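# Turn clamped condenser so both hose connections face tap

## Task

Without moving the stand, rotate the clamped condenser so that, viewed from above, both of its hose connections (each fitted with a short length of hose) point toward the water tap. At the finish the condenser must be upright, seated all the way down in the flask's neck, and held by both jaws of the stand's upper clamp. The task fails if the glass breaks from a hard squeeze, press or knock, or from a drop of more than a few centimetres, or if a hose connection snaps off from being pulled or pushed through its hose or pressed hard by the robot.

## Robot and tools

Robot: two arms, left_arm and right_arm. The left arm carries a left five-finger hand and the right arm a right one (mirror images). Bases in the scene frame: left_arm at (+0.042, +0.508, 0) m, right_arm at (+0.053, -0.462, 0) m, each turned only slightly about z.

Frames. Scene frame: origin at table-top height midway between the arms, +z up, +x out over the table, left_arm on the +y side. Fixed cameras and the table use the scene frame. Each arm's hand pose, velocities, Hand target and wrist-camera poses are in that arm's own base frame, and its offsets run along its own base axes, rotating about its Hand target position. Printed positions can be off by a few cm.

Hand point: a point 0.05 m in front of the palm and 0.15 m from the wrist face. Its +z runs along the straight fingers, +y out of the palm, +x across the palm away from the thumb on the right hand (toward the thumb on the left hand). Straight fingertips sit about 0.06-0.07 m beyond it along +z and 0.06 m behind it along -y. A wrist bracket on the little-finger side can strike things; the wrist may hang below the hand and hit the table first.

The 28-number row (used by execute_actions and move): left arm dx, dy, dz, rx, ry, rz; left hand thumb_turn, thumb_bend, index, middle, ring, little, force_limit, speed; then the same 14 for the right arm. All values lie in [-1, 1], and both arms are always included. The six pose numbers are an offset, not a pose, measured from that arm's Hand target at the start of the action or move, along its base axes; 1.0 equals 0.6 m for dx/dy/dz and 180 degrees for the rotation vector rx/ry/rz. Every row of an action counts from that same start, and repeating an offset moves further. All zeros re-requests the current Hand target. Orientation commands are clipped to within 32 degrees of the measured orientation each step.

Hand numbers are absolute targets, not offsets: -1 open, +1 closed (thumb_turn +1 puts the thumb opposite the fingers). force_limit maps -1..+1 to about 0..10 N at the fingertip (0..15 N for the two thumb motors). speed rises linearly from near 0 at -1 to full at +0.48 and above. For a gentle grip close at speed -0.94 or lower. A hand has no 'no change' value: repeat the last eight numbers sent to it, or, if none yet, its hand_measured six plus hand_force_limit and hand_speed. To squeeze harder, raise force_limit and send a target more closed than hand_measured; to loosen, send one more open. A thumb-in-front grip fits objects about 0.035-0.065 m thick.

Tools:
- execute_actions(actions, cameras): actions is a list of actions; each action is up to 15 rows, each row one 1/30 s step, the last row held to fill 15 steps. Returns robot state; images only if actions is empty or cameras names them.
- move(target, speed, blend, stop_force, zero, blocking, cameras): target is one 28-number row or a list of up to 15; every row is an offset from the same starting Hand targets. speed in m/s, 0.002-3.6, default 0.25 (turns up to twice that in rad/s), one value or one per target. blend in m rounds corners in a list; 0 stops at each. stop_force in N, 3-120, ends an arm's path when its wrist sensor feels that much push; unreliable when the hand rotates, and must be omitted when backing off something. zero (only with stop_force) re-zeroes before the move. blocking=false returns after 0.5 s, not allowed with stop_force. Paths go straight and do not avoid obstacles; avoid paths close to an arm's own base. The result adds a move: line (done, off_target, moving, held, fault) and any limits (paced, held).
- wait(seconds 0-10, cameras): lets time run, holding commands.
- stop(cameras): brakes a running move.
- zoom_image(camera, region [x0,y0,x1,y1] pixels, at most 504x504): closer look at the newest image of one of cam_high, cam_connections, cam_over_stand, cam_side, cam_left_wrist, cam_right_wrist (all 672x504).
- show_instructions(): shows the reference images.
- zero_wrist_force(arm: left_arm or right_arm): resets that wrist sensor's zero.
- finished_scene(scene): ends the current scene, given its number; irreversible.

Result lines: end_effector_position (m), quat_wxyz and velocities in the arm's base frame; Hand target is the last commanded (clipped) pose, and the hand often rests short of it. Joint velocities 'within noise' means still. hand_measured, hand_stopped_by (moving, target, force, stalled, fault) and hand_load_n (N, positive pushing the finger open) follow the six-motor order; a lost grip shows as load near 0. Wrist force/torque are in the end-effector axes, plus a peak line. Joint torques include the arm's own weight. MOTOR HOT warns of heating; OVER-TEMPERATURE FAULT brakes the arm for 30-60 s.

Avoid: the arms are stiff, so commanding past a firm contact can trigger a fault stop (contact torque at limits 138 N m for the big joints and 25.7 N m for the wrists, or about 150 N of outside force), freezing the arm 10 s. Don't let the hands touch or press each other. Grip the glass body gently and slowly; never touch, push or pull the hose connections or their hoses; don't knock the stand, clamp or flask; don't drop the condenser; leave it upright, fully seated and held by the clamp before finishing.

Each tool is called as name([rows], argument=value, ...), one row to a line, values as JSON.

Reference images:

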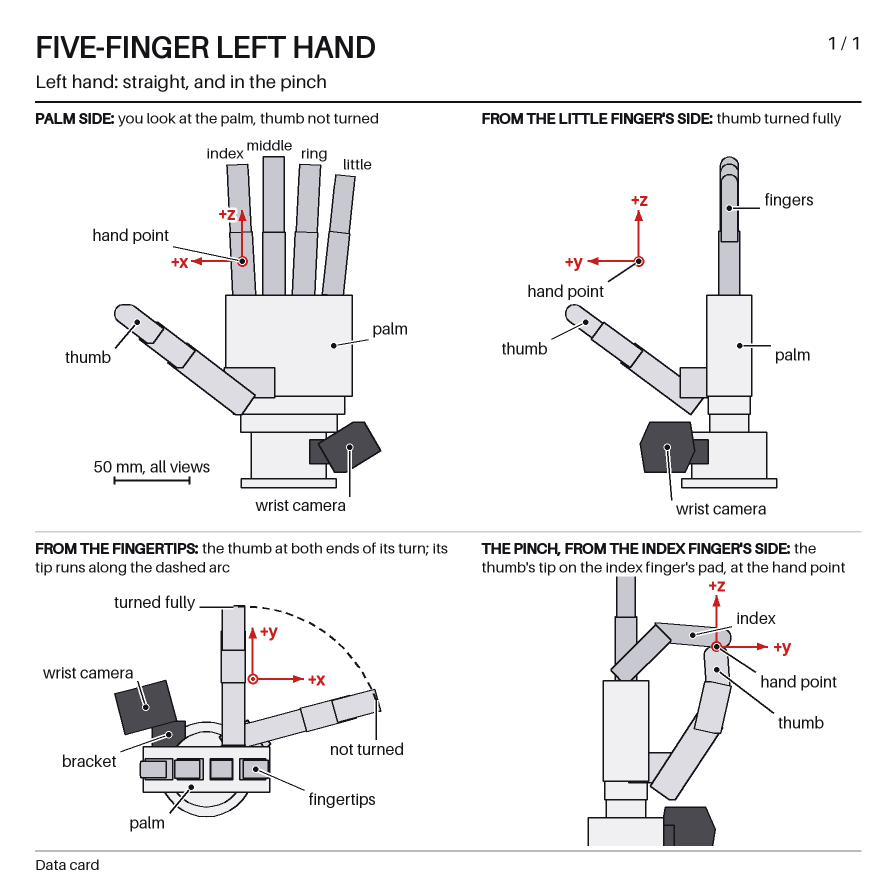

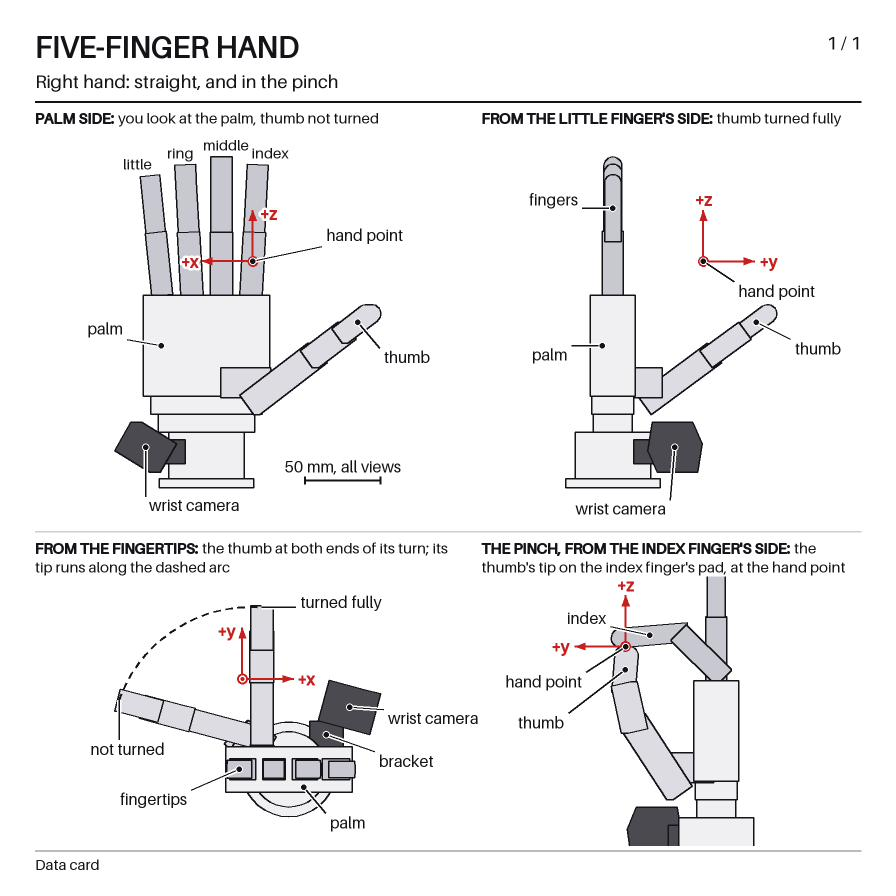

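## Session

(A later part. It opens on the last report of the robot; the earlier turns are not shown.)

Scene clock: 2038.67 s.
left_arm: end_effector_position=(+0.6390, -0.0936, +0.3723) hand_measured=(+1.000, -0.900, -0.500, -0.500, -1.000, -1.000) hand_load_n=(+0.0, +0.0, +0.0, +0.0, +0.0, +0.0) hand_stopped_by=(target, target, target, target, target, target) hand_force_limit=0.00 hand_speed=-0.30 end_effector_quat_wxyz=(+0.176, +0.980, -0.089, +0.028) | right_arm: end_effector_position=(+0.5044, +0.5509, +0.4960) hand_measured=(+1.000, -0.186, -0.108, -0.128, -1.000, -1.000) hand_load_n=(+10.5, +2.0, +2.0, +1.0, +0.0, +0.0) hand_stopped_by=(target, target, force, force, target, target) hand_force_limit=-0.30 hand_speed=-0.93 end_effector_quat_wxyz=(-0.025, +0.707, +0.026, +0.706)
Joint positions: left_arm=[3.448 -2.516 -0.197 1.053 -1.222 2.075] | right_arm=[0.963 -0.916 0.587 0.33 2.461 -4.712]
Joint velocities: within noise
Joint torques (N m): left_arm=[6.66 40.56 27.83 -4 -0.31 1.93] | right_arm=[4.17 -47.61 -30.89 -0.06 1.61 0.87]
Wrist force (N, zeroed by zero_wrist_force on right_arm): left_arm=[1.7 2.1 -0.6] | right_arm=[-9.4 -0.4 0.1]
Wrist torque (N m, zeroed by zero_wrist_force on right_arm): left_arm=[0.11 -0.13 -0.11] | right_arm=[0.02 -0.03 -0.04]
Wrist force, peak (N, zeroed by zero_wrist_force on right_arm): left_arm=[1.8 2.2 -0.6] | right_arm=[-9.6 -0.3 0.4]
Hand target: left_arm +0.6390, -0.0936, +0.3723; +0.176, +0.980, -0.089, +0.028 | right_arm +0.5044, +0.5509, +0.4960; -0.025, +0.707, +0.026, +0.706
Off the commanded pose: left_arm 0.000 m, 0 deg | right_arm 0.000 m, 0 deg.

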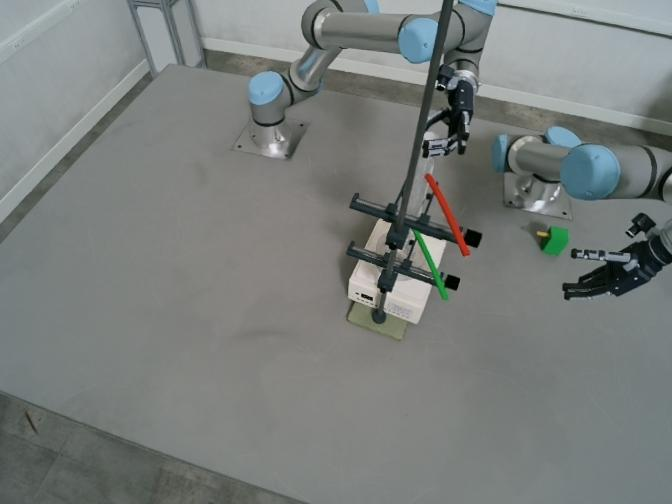

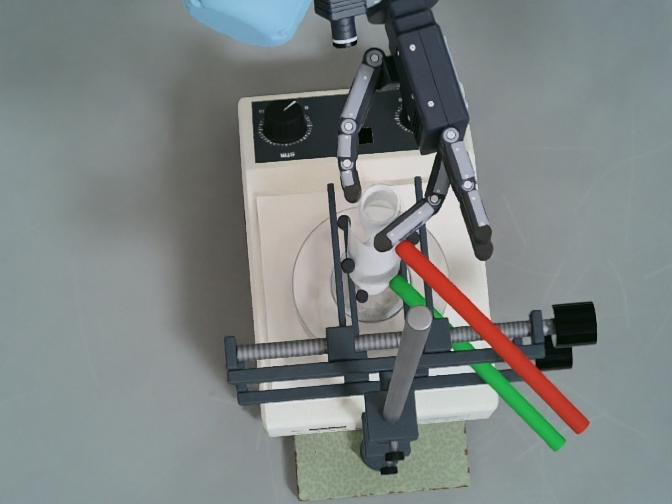

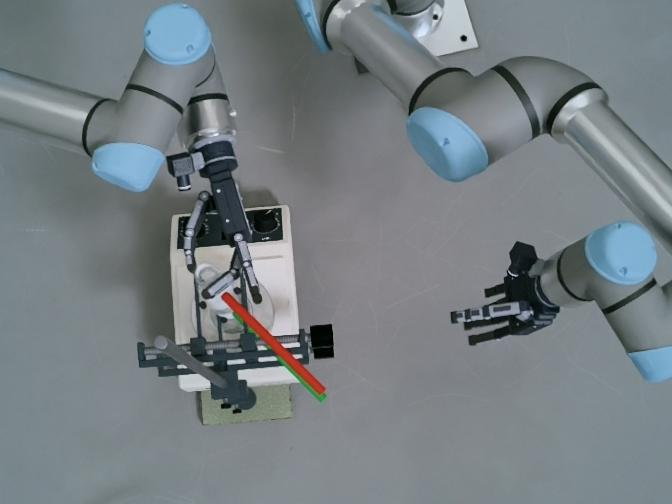

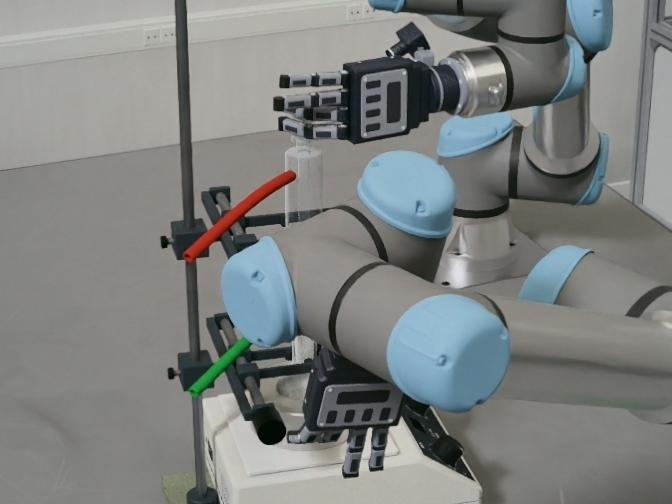

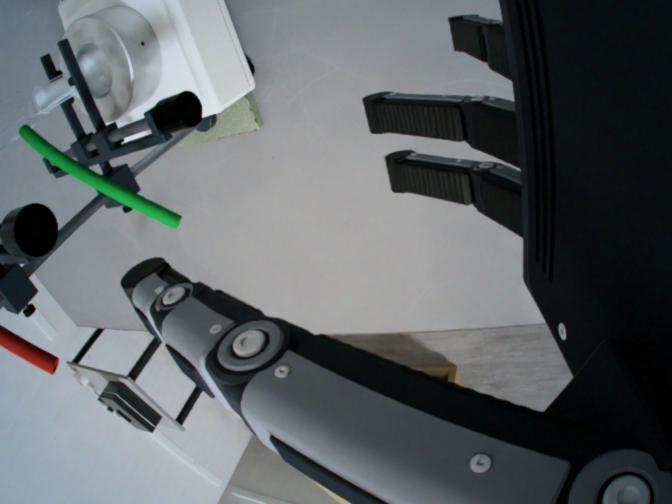

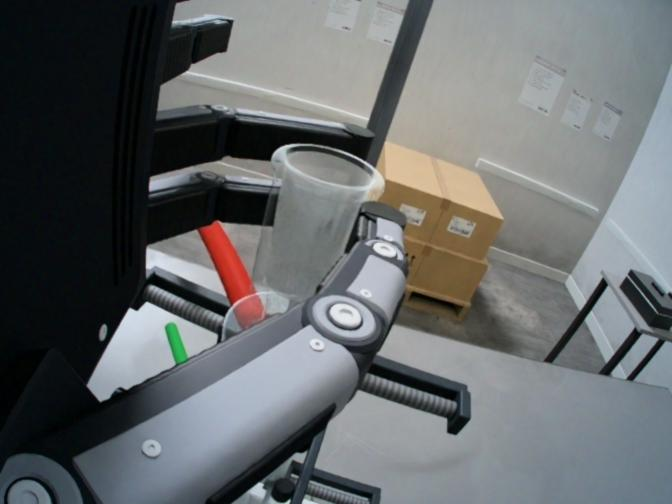

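move([
  [0,0,0,0,0,0,1,-0.9,-0.5,-0.5,-1,-1,0,-0.3,0,0,0,0,0,0,1,-0.23,-0.25,-0.25,-1,-1,-0.3,-0.7],
  [0,0,0,0,0,0,1,-0.9,-0.5,-0.5,-1,-1,0,-0.3,0,0,-0.013,0,0,0,1,-0.186,-0.25,-0.25,-1,-1,-0.3,-0.85],
  [0,0,0,0,0,0,1,-0.9,-0.5,-0.5,-1,-1,0,-0.3,0,0,-0.013,0,0,0,1,-0.186,0.15,0.15,-1,-1,0.2,-0.94],
], speed=0.05, cameras=["cam_connections","cam_side","cam_right_wrist"])

zoom_image(camera="cam_connections", region=[280, 100, 480, 300])

zoom_image(camera="cam_side", region=[230, 60, 430, 260])

Scene clock: 2079.73 s.
left_arm: end_effector_position=(+0.6390, -0.0936, +0.3723) hand_measured=(+1.000, -0.900, -0.500, -0.500, -1.000, -1.000) hand_load_n=(+0.0, +0.0, +0.5, +0.0, +0.0, +0.0) hand_stopped_by=(target, target, target, target, target, target) hand_force_limit=0.00 hand_speed=-0.30 end_effector_quat_wxyz=(+0.176, +0.980, -0.089, +0.028) | right_arm: end_effector_position=(+0.5044, +0.5509, +0.4882) hand_measured=(+1.000, -0.188, -0.106, -0.122, -1.000, -1.000) hand_load_n=(+1.0, +6.0, +7.0, +4.5, +0.0, +0.0) hand_stopped_by=(target, target, force, force, target, target) hand_force_limit=0.20 hand_speed=-0.94 end_effector_quat_wxyz=(-0.025, +0.707, +0.026, +0.706)
Joint positions: left_arm=[3.448 -2.516 -0.197 1.053 -1.222 2.075] | right_arm=[0.963 -0.926 0.625 0.303 2.461 -4.712]
Joint torques (N m): left_arm=[7.84 41.67 26.97 -4.06 -0.35 1.67] | right_arm=[5.38 -54.38 -7.86 -2.96 -1.02 -1.64]
Wrist force (N, zeroed by zero_wrist_force on right_arm): left_arm=[1.8 2.0 -0.6] | right_arm=[0.0 0.0 0.2]
Wrist torque (N m, zeroed by zero_wrist_force on right_arm): left_arm=[0.09 -0.13 -0.11] | right_arm=[-0.03 -0.03 0.02]
Wrist force, peak (N, zeroed by zero_wrist_force on right_arm): left_arm=[1.9 2.2 -0.8] | right_arm=[-9.6 -0.5 0.3]
Hand target: left_arm +0.6390, -0.0936, +0.3723; +0.176, +0.980, -0.089, +0.028 | right_arm +0.5044, +0.5509, +0.4882; -0.025, +0.707, +0.026, +0.706
Off the commanded pose: left_arm 0.000 m, 0 deg | right_arm 0.000 m, 0 deg.
move: done
Images, in order (width x height): cam_connections 672x504, cam_side 672x504, cam_right_wrist 672x504.

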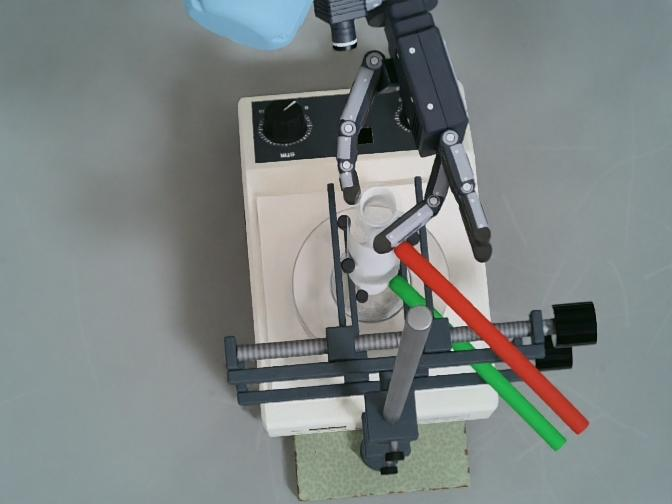

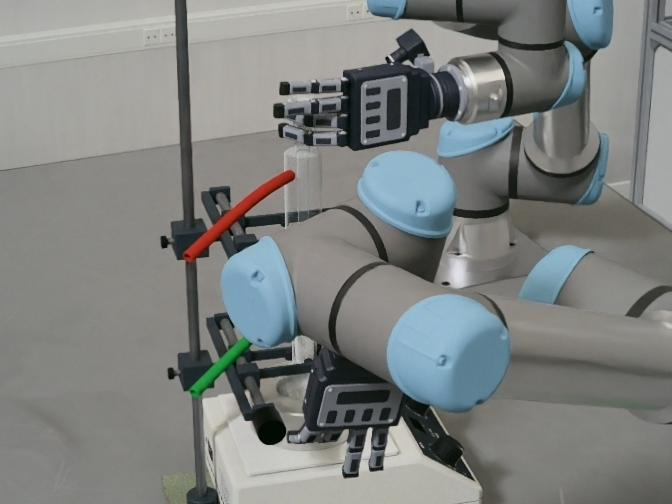

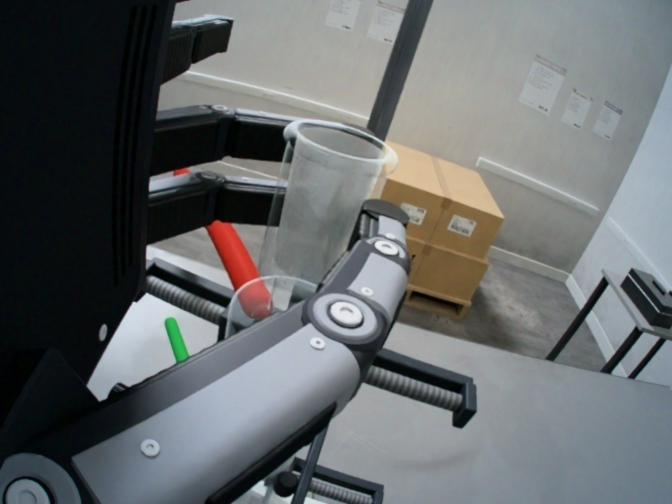

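Scaled by 2.520 from the camera's 672x504 image, which has a finer 960x720 frame.

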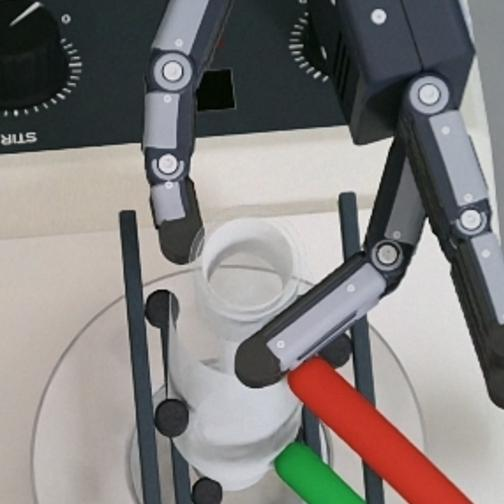

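Scaled by 2.520 from the camera's 672x504 image, which has a finer 960x720 frame.

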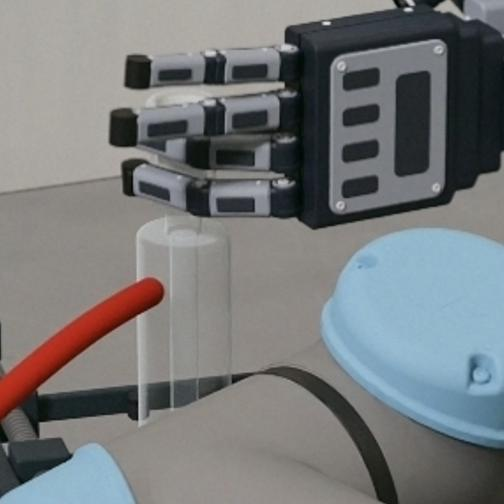

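move([
  [0,0,0,0,0,0,1,-0.9,-0.5,-0.5,-1,-1,0,-0.3,0,0,0,0,0,0,1,-0.1,0.2,0.2,-1,-1,0.5,-0.94],
  [0,0,0,0,0,0,1,-0.9,-0.5,-0.5,-1,-1,0,-0.3,0,0,0.007,0,0,0,1,-0.1,0.2,0.2,-1,-1,0.5,-0.94],
], speed=0.01, cameras=["cam_connections","cam_side"])

zoom_image(camera="cam_side", region=[230, 60, 430, 260])

Scene clock: 2099.00 s.
left_arm: end_effector_position=(+0.6390, -0.0936, +0.3723) hand_measured=(+1.000, -0.900, -0.500, -0.500, -1.000, -1.000) hand_load_n=(+0.0, +0.0, +0.0, +0.5, +0.0, +0.0) hand_stopped_by=(target, target, target, target, target, target) hand_force_limit=0.00 hand_speed=-0.30 end_effector_quat_wxyz=(+0.176, +0.980, -0.089, +0.028) | right_arm: end_effector_position=(+0.5044, +0.5509, +0.4923) hand_measured=(+1.000, -0.180, -0.100, -0.114, -1.000, -1.000) hand_load_n=(+7.0, +10.0, +3.0, +6.5, +0.0, +0.0) hand_stopped_by=(target, force, force, force, target, target) hand_force_limit=0.50 hand_speed=-0.94 end_effector_quat_wxyz=(-0.025, +0.707, +0.026, +0.706)
Joint positions: left_arm=[3.448 -2.516 -0.197 1.053 -1.222 2.075] | right_arm=[0.963 -0.921 0.605 0.317 2.461 -4.712]
Joint torques (N m): left_arm=[8.22 40.71 26.9 -3.76 -0.34 1.7] | right_arm=[-0.05 -47.61 -30.45 -0.08 -1.34 -0.38]
Wrist force (N, zeroed by zero_wrist_force on right_arm): left_arm=[1.7 2.0 -0.6] | right_arm=[-8.5 -0.1 0.1]
Wrist torque (N m, zeroed by zero_wrist_force on right_arm): left_arm=[0.09 -0.12 -0.11] | right_arm=[0.04 -0.17 -0.06]
Wrist force, peak (N, zeroed by zero_wrist_force on right_arm): left_arm=[1.8 2.2 -0.6] | right_arm=[-11.5 -0.4 0.2]
Hand target: left_arm +0.6390, -0.0936, +0.3723; +0.176, +0.980, -0.089, +0.028 | right_arm +0.5044, +0.5509, +0.4924; -0.025, +0.707, +0.026, +0.706
Off the commanded pose: left_arm 0.000 m, 0 deg | right_arm 0.000 m, 0 deg.
move: done
Images, in order (width x height): cam_connections 672x504, cam_side 672x504.

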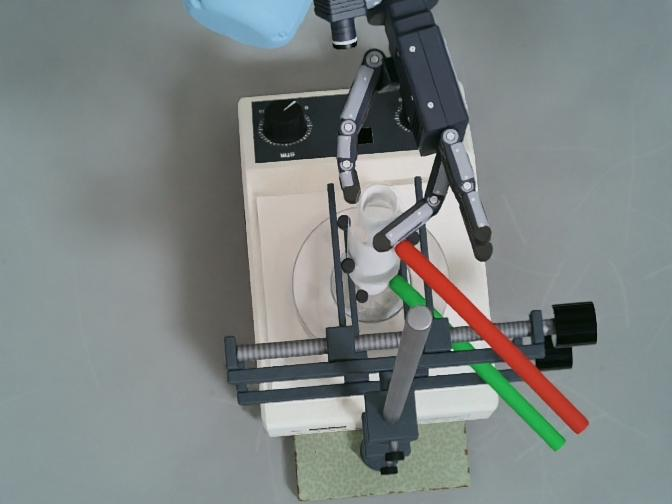

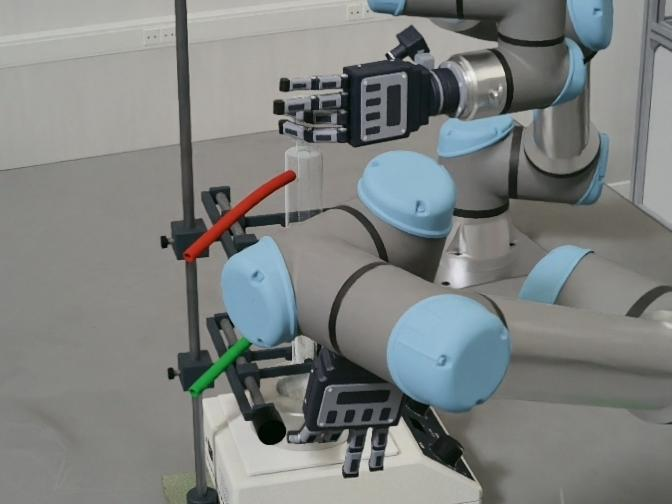

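Scaled by 2.520 from the camera's 672x504 image, which has a finer 960x720 frame.

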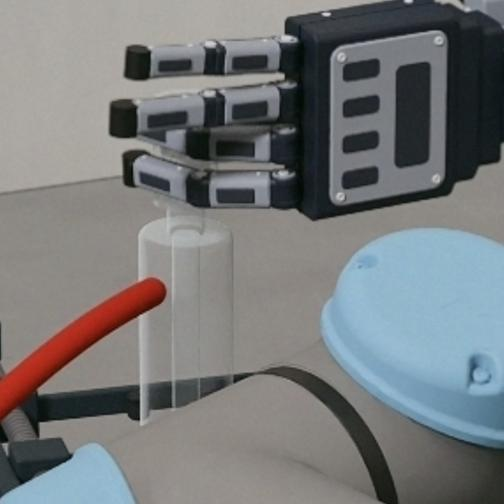

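move([
  [0,0,0,0,0,0,1,-0.9,-0.5,-0.5,-1,-1,0,-0.3,0,0,-0.01,0,0,0,1,-0.4,-0.4,-0.4,-1,-1,0,-0.7],
  [0,0,0,0,0,0,1,-0.9,-0.5,-0.5,-1,-1,0,-0.3,0,0,-0.01,0,0,0,1,-0.9,-1,-1,-1,-1,0,-0.3],
  [0,0,0,0,0,0,1,-0.9,-0.5,-0.5,-1,-1,0,-0.3,-0.1422,0.0192,-0.01,0,0,0,1,-0.9,-1,-1,-1,-1,0,-0.3],
], speed=0.1, cameras=["cam_connections","cam_over_stand","cam_side","cam_right_wrist"])

zoom_image(camera="cam_right_wrist", region=[180, 180, 420, 420])

zoom_image(camera="cam_connections", region=[280, 100, 480, 300])

Scene clock: 2124.53 s.
left_arm: end_effector_position=(+0.6390, -0.0936, +0.3723) hand_measured=(+1.000, -0.900, -0.500, -0.500, -1.000, -1.000) hand_load_n=(+0.0, +0.0, -0.5, +0.0, +0.0, +0.0) hand_stopped_by=(target, target, target, target, target, target) hand_force_limit=0.00 hand_speed=-0.30 end_effector_quat_wxyz=(+0.176, +0.980, -0.089, +0.028) | right_arm: end_effector_position=(+0.4192, +0.5625, +0.4864) hand_measured=(+1.000, -0.900, -1.000, -1.000, -1.000, -1.000) hand_load_n=(+0.5, +0.0, -0.5, +0.0, +0.0, +0.0) hand_stopped_by=(target, target, target, target, target, target) hand_force_limit=0.00 hand_speed=-0.30 end_effector_quat_wxyz=(-0.025, +0.707, +0.026, +0.706)
Joint positions: left_arm=[3.448 -2.516 -0.197 1.053 -1.222 2.075] | right_arm=[1.09 -0.991 0.736 0.256 2.588 -4.712]
Joint torques (N m): left_arm=[6.98 40.53 26.35 -3.71 -0.26 1.84] | right_arm=[7.01 -53.16 -7.62 -3.1 1.63 -1.57]
Wrist force (N, zeroed by zero_wrist_force on right_arm): left_arm=[1.6 2.0 -0.4] | right_arm=[0.0 0.2 0.3]
Wrist torque (N m, zeroed by zero_wrist_force on right_arm): left_arm=[0.09 -0.10 -0.12] | right_arm=[0.07 -0.02 0.00]
Wrist force, peak (N, zeroed by zero_wrist_force on right_arm): left_arm=[2.1 2.0 -0.5] | right_arm=[-9.0 -0.3 0.1]
Hand target: left_arm +0.6390, -0.0936, +0.3723; +0.176, +0.980, -0.089, +0.028 | right_arm +0.4191, +0.5625, +0.4864; -0.025, +0.707, +0.026, +0.706
Off the commanded pose: left_arm 0.000 m, 0 deg | right_arm 0.000 m, 0 deg.
move: done
Images, in order (width x height): cam_connections 672x504, cam_over_stand 672x504, cam_side 672x504, cam_right_wrist 672x504.

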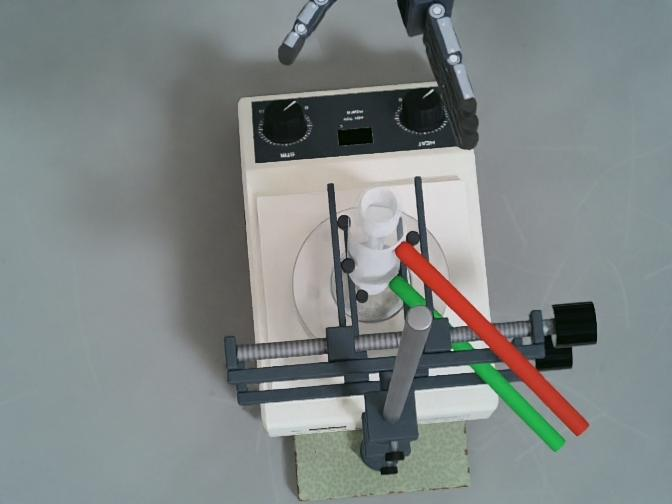

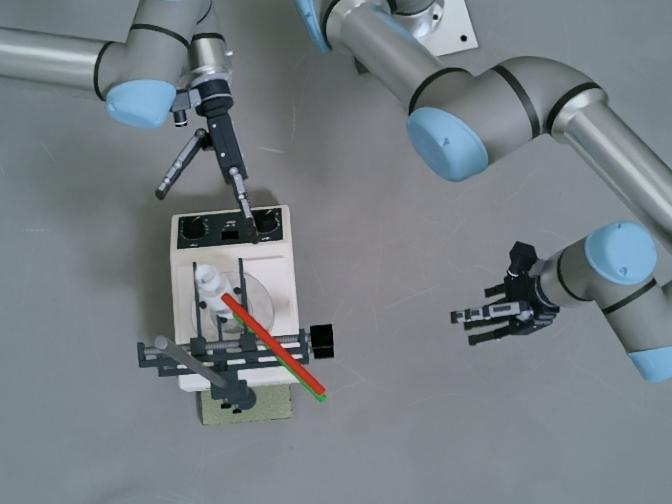

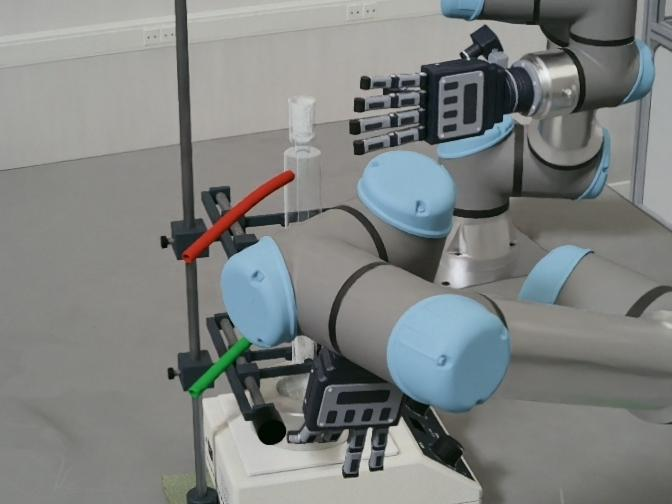

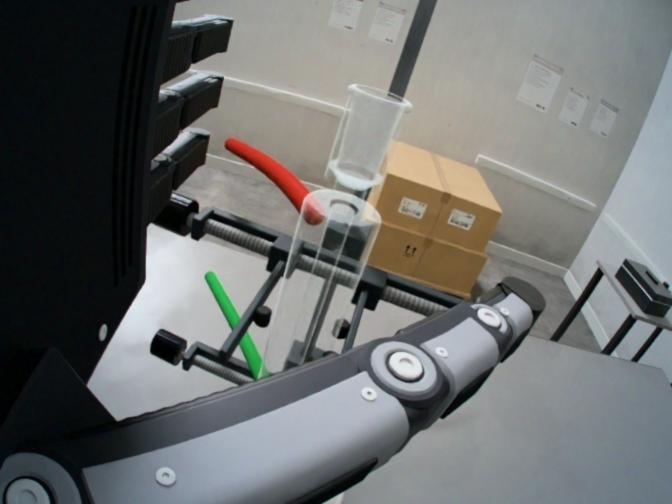

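Scaled by 2.100 from the camera's 672x504 image, which has a finer 960x720 frame.

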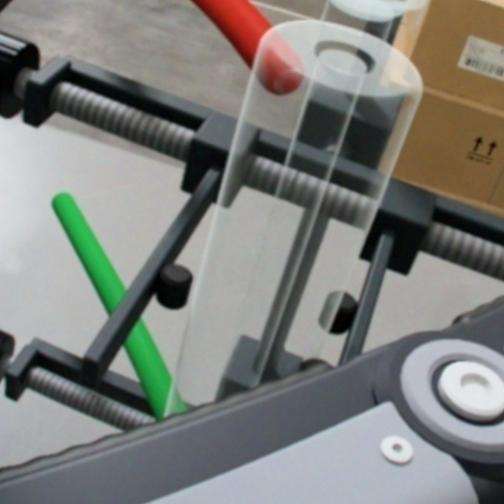

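Scaled by 2.520 from the camera's 672x504 image, which has a finer 960x720 frame.

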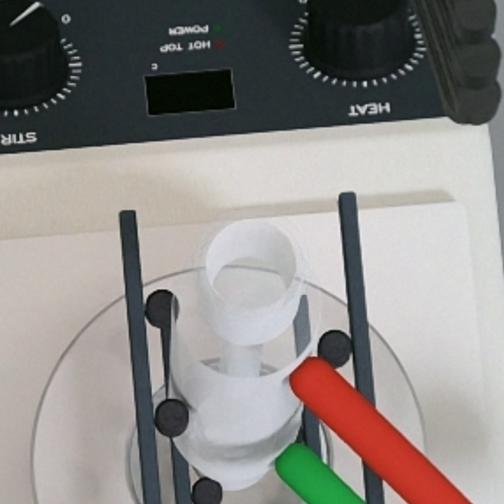

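move([
  [0,0,0,0,0,0,1,-0.9,-0.5,-0.5,-1,-1,0,-0.3,0.1422,-0.0193,0.0167,0,0,0,1,-0.9,-1,-1,-1,-1,0,-0.3],
  [0,0,0,0,0,0,1,-0.9,-0.5,-0.5,-1,-1,0,-0.3,0.1422,-0.0193,0.0167,0,0,0,1,-0.25,-0.35,-0.35,-1,-1,0,-0.6],
  [0,0,0,0,0,0,1,-0.9,-0.5,-0.5,-1,-1,0,-0.3,0.1422,-0.0193,0.0167,0,0,0,1,-0.18,0.15,0.15,-1,-1,0.3,-0.94],
], speed=0.1, cameras=["cam_connections","cam_side"])

zoom_image(camera="cam_connections", region=[280, 100, 480, 300])

zoom_image(camera="cam_side", region=[250, 80, 370, 200])

Scene clock: 2180.73 s.
left_arm: end_effector_position=(+0.6390, -0.0936, +0.3723) hand_measured=(+1.000, -0.900, -0.500, -0.500, -1.000, -1.000) hand_load_n=(+0.0, +0.0, +0.0, +0.0, +0.0, +0.0) hand_stopped_by=(target, target, target, target, target, target) hand_force_limit=0.00 hand_speed=-0.30 end_effector_quat_wxyz=(+0.176, +0.980, -0.089, +0.028) | right_arm: end_effector_position=(+0.5044, +0.5509, +0.4964) hand_measured=(+1.000, -0.182, -0.114, -0.138, -1.000, -1.000) hand_load_n=(+1.5, +9.0, +7.0, +4.0, +0.0, +0.0) hand_stopped_by=(target, target, force, force, target, target) hand_force_limit=0.30 hand_speed=-0.94 end_effector_quat_wxyz=(-0.025, +0.707, +0.026, +0.706)
Joint positions: left_arm=[3.448 -2.516 -0.197 1.053 -1.222 2.075] | right_arm=[0.962 -0.916 0.585 0.332 2.461 -4.712]
Joint torques (N m): left_arm=[9.56 41.45 26.65 -3.91 0.1 1.7] | right_arm=[-9.14 -41.12 -25.71 0.29 1.24 1.43]
Wrist force (N, zeroed by zero_wrist_force on right_arm): left_arm=[1.8 2.0 -0.6] | right_arm=[0.6 -0.2 0.7]
Wrist torque (N m, zeroed by zero_wrist_force on right_arm): left_arm=[0.10 -0.13 -0.11] | right_arm=[-0.02 0.10 0.02]
Wrist force, peak (N, zeroed by zero_wrist_force on right_arm): left_arm=[1.9 2.1 -0.6] | right_arm=[0.5 -0.2 1.0]
Hand target: left_arm +0.6390, -0.0936, +0.3723; +0.176, +0.980, -0.089, +0.028 | right_arm +0.5044, +0.5509, +0.4964; -0.025, +0.707, +0.026, +0.706
Off the commanded pose: left_arm 0.000 m, 0 deg | right_arm 0.000 m, 0 deg.
move: done
Images, in order (width x height): cam_connections 672x504, cam_side 672x504.

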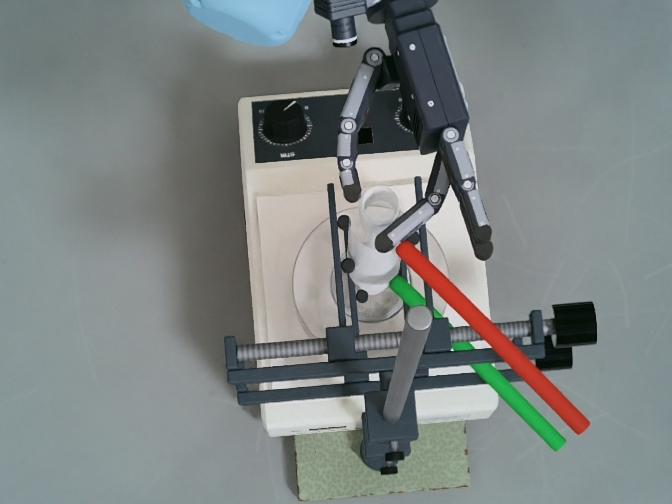

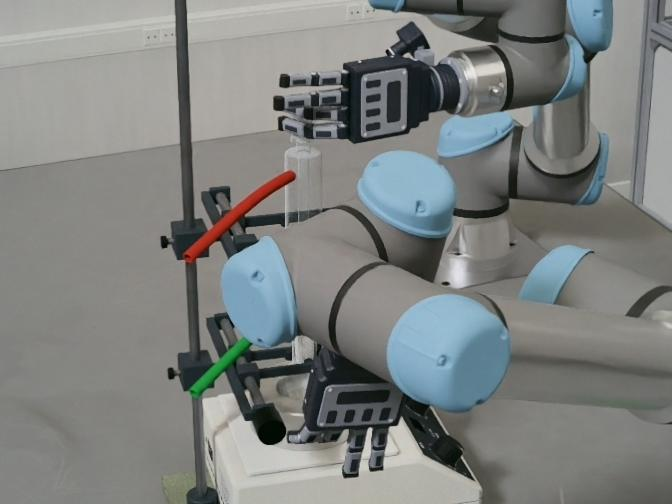

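Scaled by 2.520 from the camera's 672x504 image, which has a finer 960x720 frame.

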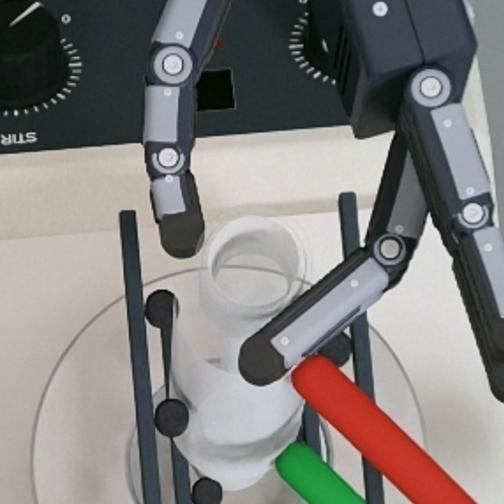

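Scaled by 4.200 from the camera's 672x504 image, which has a finer 960x720 frame.

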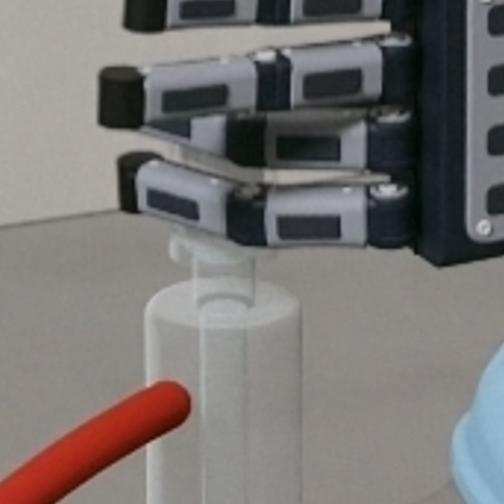

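move([
  [0,0,0,0,0,0,1,-0.9,-0.5,-0.5,-1,-1,0,-0.3,0,0,0,0,0,0,1,-0.1,0.2,0.2,-1,-1,0.6,-0.94],
  [0,0,0,0,0,0,1,-0.9,-0.5,-0.5,-1,-1,0,-0.3,0,0,0.008,0,0,0,1,-0.1,0.2,0.2,-1,-1,0.6,-0.94],
], speed=0.01, cameras=["cam_connections","cam_side"])

zoom_image(camera="cam_side", region=[250, 80, 370, 200])

Scene clock: 2193.90 s.
left_arm: end_effector_position=(+0.6390, -0.0936, +0.3723) hand_measured=(+1.000, -0.900, -0.500, -0.500, -1.000, -1.000) hand_load_n=(+0.0, +0.0, +0.0, +0.0, +0.0, +0.0) hand_stopped_by=(target, target, target, target, target, target) hand_force_limit=0.00 hand_speed=-0.30 end_effector_quat_wxyz=(+0.176, +0.980, -0.089, +0.028) | right_arm: end_effector_position=(+0.5044, +0.5509, +0.5012) hand_measured=(+1.000, -0.182, -0.104, -0.118, -1.000, -1.000) hand_load_n=(+5.0, +7.5, +1.0, +5.0, +0.0, +0.0) hand_stopped_by=(target, force, force, force, target, target) hand_force_limit=0.60 hand_speed=-0.94 end_effector_quat_wxyz=(-0.025, +0.707, +0.026, +0.706)
Joint positions: left_arm=[3.448 -2.516 -0.197 1.053 -1.222 2.075] | right_arm=[0.962 -0.909 0.561 0.349 2.461 -4.712]
Joint torques (N m): left_arm=[7.91 40.62 26.98 -3.92 0.05 1.56] | right_arm=[-6.99 -44.35 -28.57 0.44 -0.83 0.54]
Wrist force (N, zeroed by zero_wrist_force on right_arm): left_arm=[1.8 2.0 -0.5] | right_arm=[-5.6 0.3 0.6]
Wrist torque (N m, zeroed by zero_wrist_force on right_arm): left_arm=[0.10 -0.12 -0.11] | right_arm=[0.05 -0.05 -0.07]
Wrist force, peak (N, zeroed by zero_wrist_force on right_arm): left_arm=[2.0 2.1 -0.7] | right_arm=[-8.5 -0.1 0.3]
Hand target: left_arm +0.6390, -0.0936, +0.3723; +0.176, +0.980, -0.089, +0.028 | right_arm +0.5044, +0.5509, +0.5012; -0.025, +0.707, +0.026, +0.706
Off the commanded pose: left_arm 0.000 m, 0 deg | right_arm 0.000 m, 0 deg.
move: done
Images, in order (width x height): cam_connections 672x504, cam_side 672x504.

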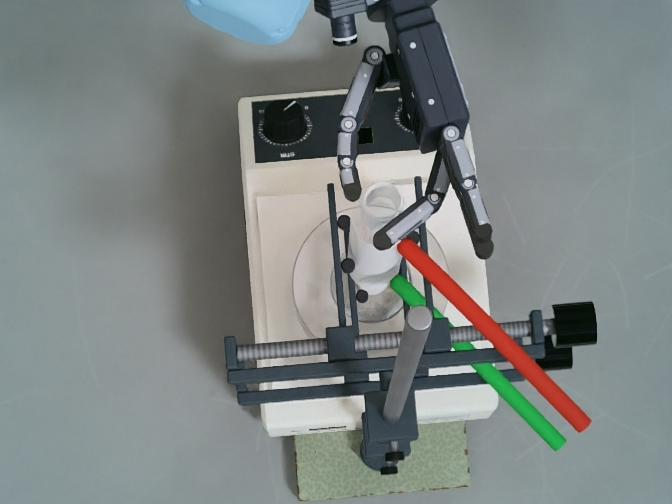

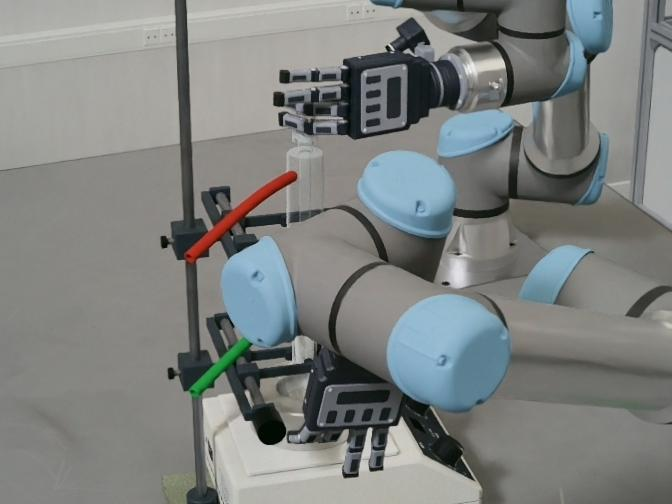

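Scaled by 4.200 from the camera's 672x504 image, which has a finer 960x720 frame.

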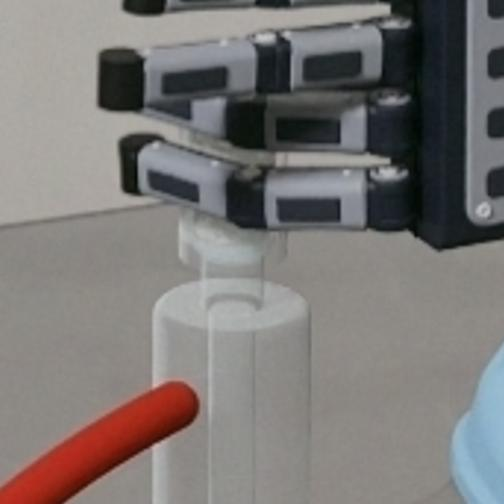

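move([
  [0,0,0,0,0,0,1,-0.9,-0.5,-0.5,-1,-1,0,-0.3,0,0,-0.008,0,0,0,1,-0.4,-0.4,-0.4,-1,-1,0,-0.7],
  [0,0,0,0,0,0,1,-0.9,-0.5,-0.5,-1,-1,0,-0.3,0,0,-0.008,0,0,0,1,-0.9,-1,-1,-1,-1,0,-0.2],
  [0,0,0,0,0,0,1,-0.9,-0.5,-0.5,-1,-1,0,-0.3,-0.1422,0.0192,0,0,0,0,1,-0.9,-1,-1,-1,-1,0,-0.2],
  [0,0,0,0,0,0,1,-0.9,-0.5,-0.5,-1,-1,0,-0.3,-0.008,-0.6615,0.165,0,0,0,1,-0.9,-1,-1,-1,-1,0,-0.2],
], speed=[0.1,0.1,0.15,0.35], cameras=["cam_connections"])

move(target=[-0.295,-0.2325,0.2467,-0.3835,0.4424,0.414,1,-0.9,-1,-1,-1,-1,0,-0.3,0,0,0,0,0,0,1,-0.9,-1,-1,-1,-1,0,-0.2], speed=0.35, cameras=["all"])

Scene clock: 2326.13 s.
left_arm: end_effector_position=(+0.6390, -0.0936, +0.3723) hand_measured=(+1.000, -0.900, -0.500, -0.500, -1.000, -1.000) hand_load_n=(+0.0, +0.0, +0.0, +0.0, +0.0, +0.0) hand_stopped_by=(target, target, target, target, target, target) hand_force_limit=0.00 hand_speed=-0.30 end_effector_quat_wxyz=(+0.176, +0.980, -0.089, +0.028) | right_arm: end_effector_position=(+0.4996, +0.1540, +0.6002) hand_measured=(+1.000, -0.900, -1.000, -1.000, -1.000, -1.000) hand_load_n=(+0.5, +0.0, +0.0, +0.0, +0.0, +0.0) hand_stopped_by=(target, target, target, target, target, target) hand_force_limit=0.00 hand_speed=-0.20 end_effector_quat_wxyz=(-0.025, +0.707, +0.026, +0.706)
Joint positions: left_arm=[3.448 -2.516 -0.197 1.053 -1.222 2.075] | right_arm=[0.236 -1.754 1.361 0.394 1.734 -4.713]
Joint torques (N m): left_arm=[7.16 41.83 27.69 -3.77 0.08 1.68] | right_arm=[-8.72 -21.15 -7.69 0.49 -1.46 1.55]
Wrist force (N, zeroed by zero_wrist_force on right_arm): left_arm=[1.8 1.9 -0.6] | right_arm=[-0.4 -0.5 0.2]
Wrist torque (N m, zeroed by zero_wrist_force on right_arm): left_arm=[0.08 -0.13 -0.10] | right_arm=[-0.07 0.02 -0.09]
Wrist force, peak (N, zeroed by zero_wrist_force on right_arm): left_arm=[1.9 2.2 -0.6] | right_arm=[-5.9 0.5 0.2]
Hand target: left_arm +0.6390, -0.0936, +0.3723; +0.176, +0.980, -0.089, +0.028 | right_arm +0.4996, +0.1540, +0.6002; -0.025, +0.707, +0.026, +0.706
Off the commanded pose: left_arm 0.000 m, 0 deg | right_arm 0.000 m, 0 deg.
move: done
Images, in order (width x height): cam_connections 672x504.

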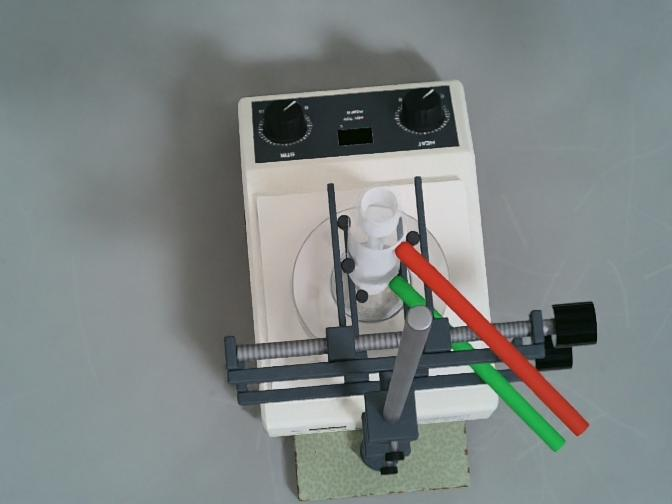

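Scene clock: 2330.07 s.
left_arm: end_effector_position=(+0.4620, -0.2330, +0.5203) hand_measured=(+1.000, -0.900, -1.000, -1.000, -1.000, -1.000) hand_load_n=(+0.5, +0.0, +0.0, +0.0, +0.0, +0.0) hand_stopped_by=(target, target, target, target, target, target) hand_force_limit=0.00 hand_speed=-0.30 end_effector_quat_wxyz=(+0.584, +0.398, +0.583, -0.399) | right_arm: end_effector_position=(+0.4996, +0.1540, +0.6002) hand_measured=(+1.000, -0.900, -1.000, -1.000, -1.000, -1.000) hand_load_n=(+0.5, +0.0, +0.0, +0.0, +0.0, +0.0) hand_stopped_by=(target, target, target, target, target, target) hand_force_limit=0.00 hand_speed=-0.20 end_effector_quat_wxyz=(-0.025, +0.707, +0.026, +0.706)
Joint positions: left_arm=[3.509 -1.461 -2.009 0.724 0.006 1.174] | right_arm=[0.235 -1.754 1.361 0.394 1.734 -4.713]
Joint torques (N m): left_arm=[-8.22 20.44 8.17 -2.51 1.94 1.94] | right_arm=[-8.87 -20.43 -7.21 0.45 -1.51 1.45]
Wrist force (N, zeroed by zero_wrist_force on right_arm): left_arm=[-0.4 1.7 2.0] | right_arm=[-0.2 -0.4 0.3]
Wrist torque (N m, zeroed by zero_wrist_force on right_arm): left_arm=[0.20 -0.04 0.14] | right_arm=[-0.06 -0.02 -0.08]
Wrist force, peak (N, zeroed by zero_wrist_force on right_arm): left_arm=[0.2 3.2 1.0] | right_arm=[-0.3 -0.7 0.2]
Hand target: left_arm +0.4620, -0.2331, +0.5204; +0.584, +0.398, +0.584, -0.399 | right_arm +0.4996, +0.1540, +0.6002; -0.025, +0.707, +0.026, +0.706
Off the commanded pose: left_arm 0.000 m, 0 deg | right_arm 0.000 m, 0 deg.
move: done

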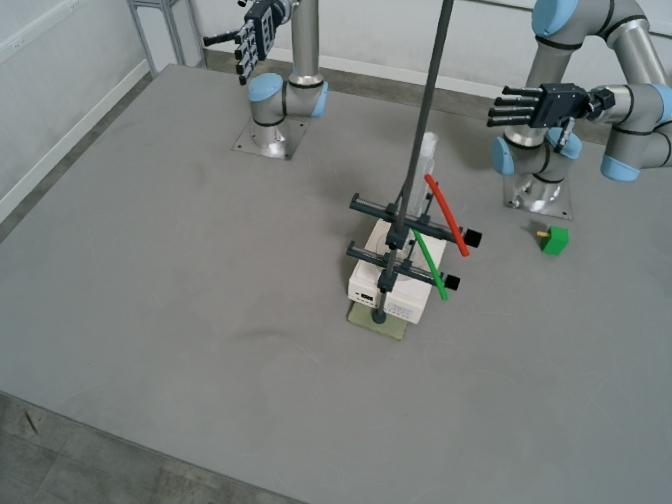

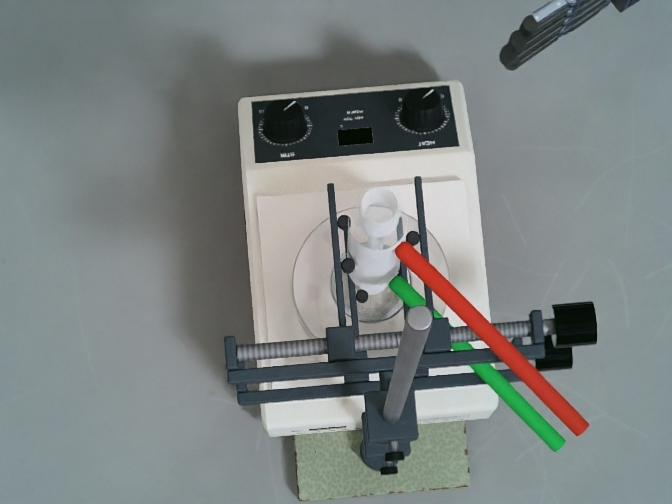

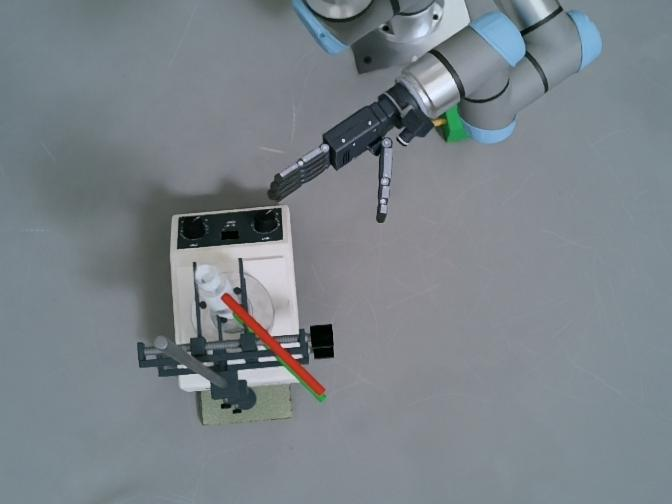

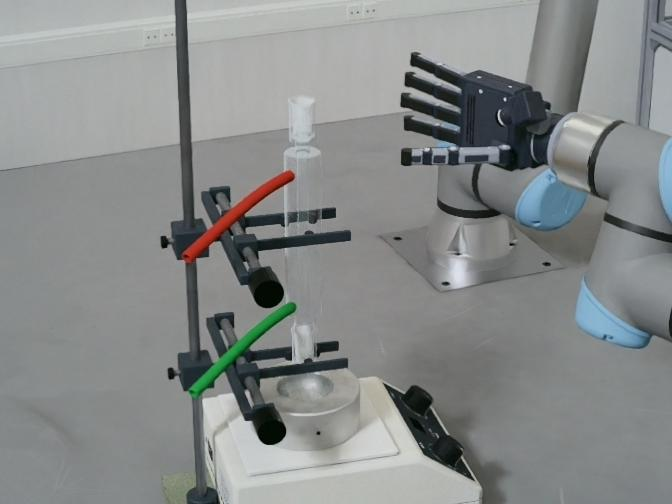

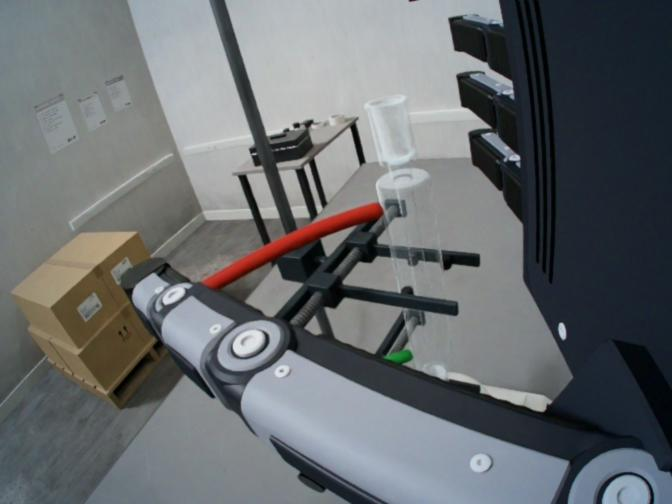

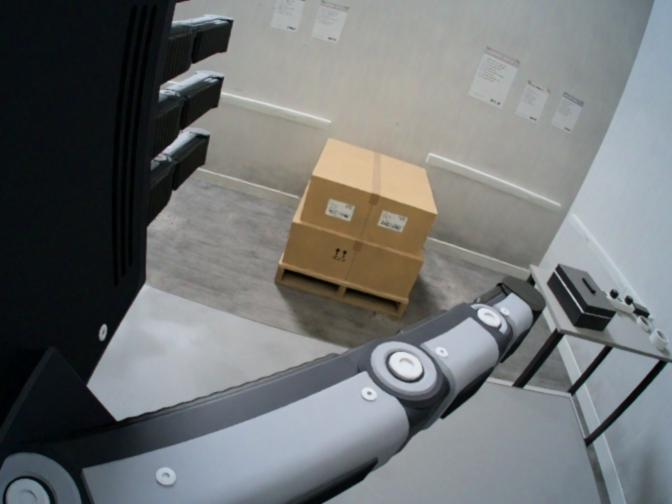

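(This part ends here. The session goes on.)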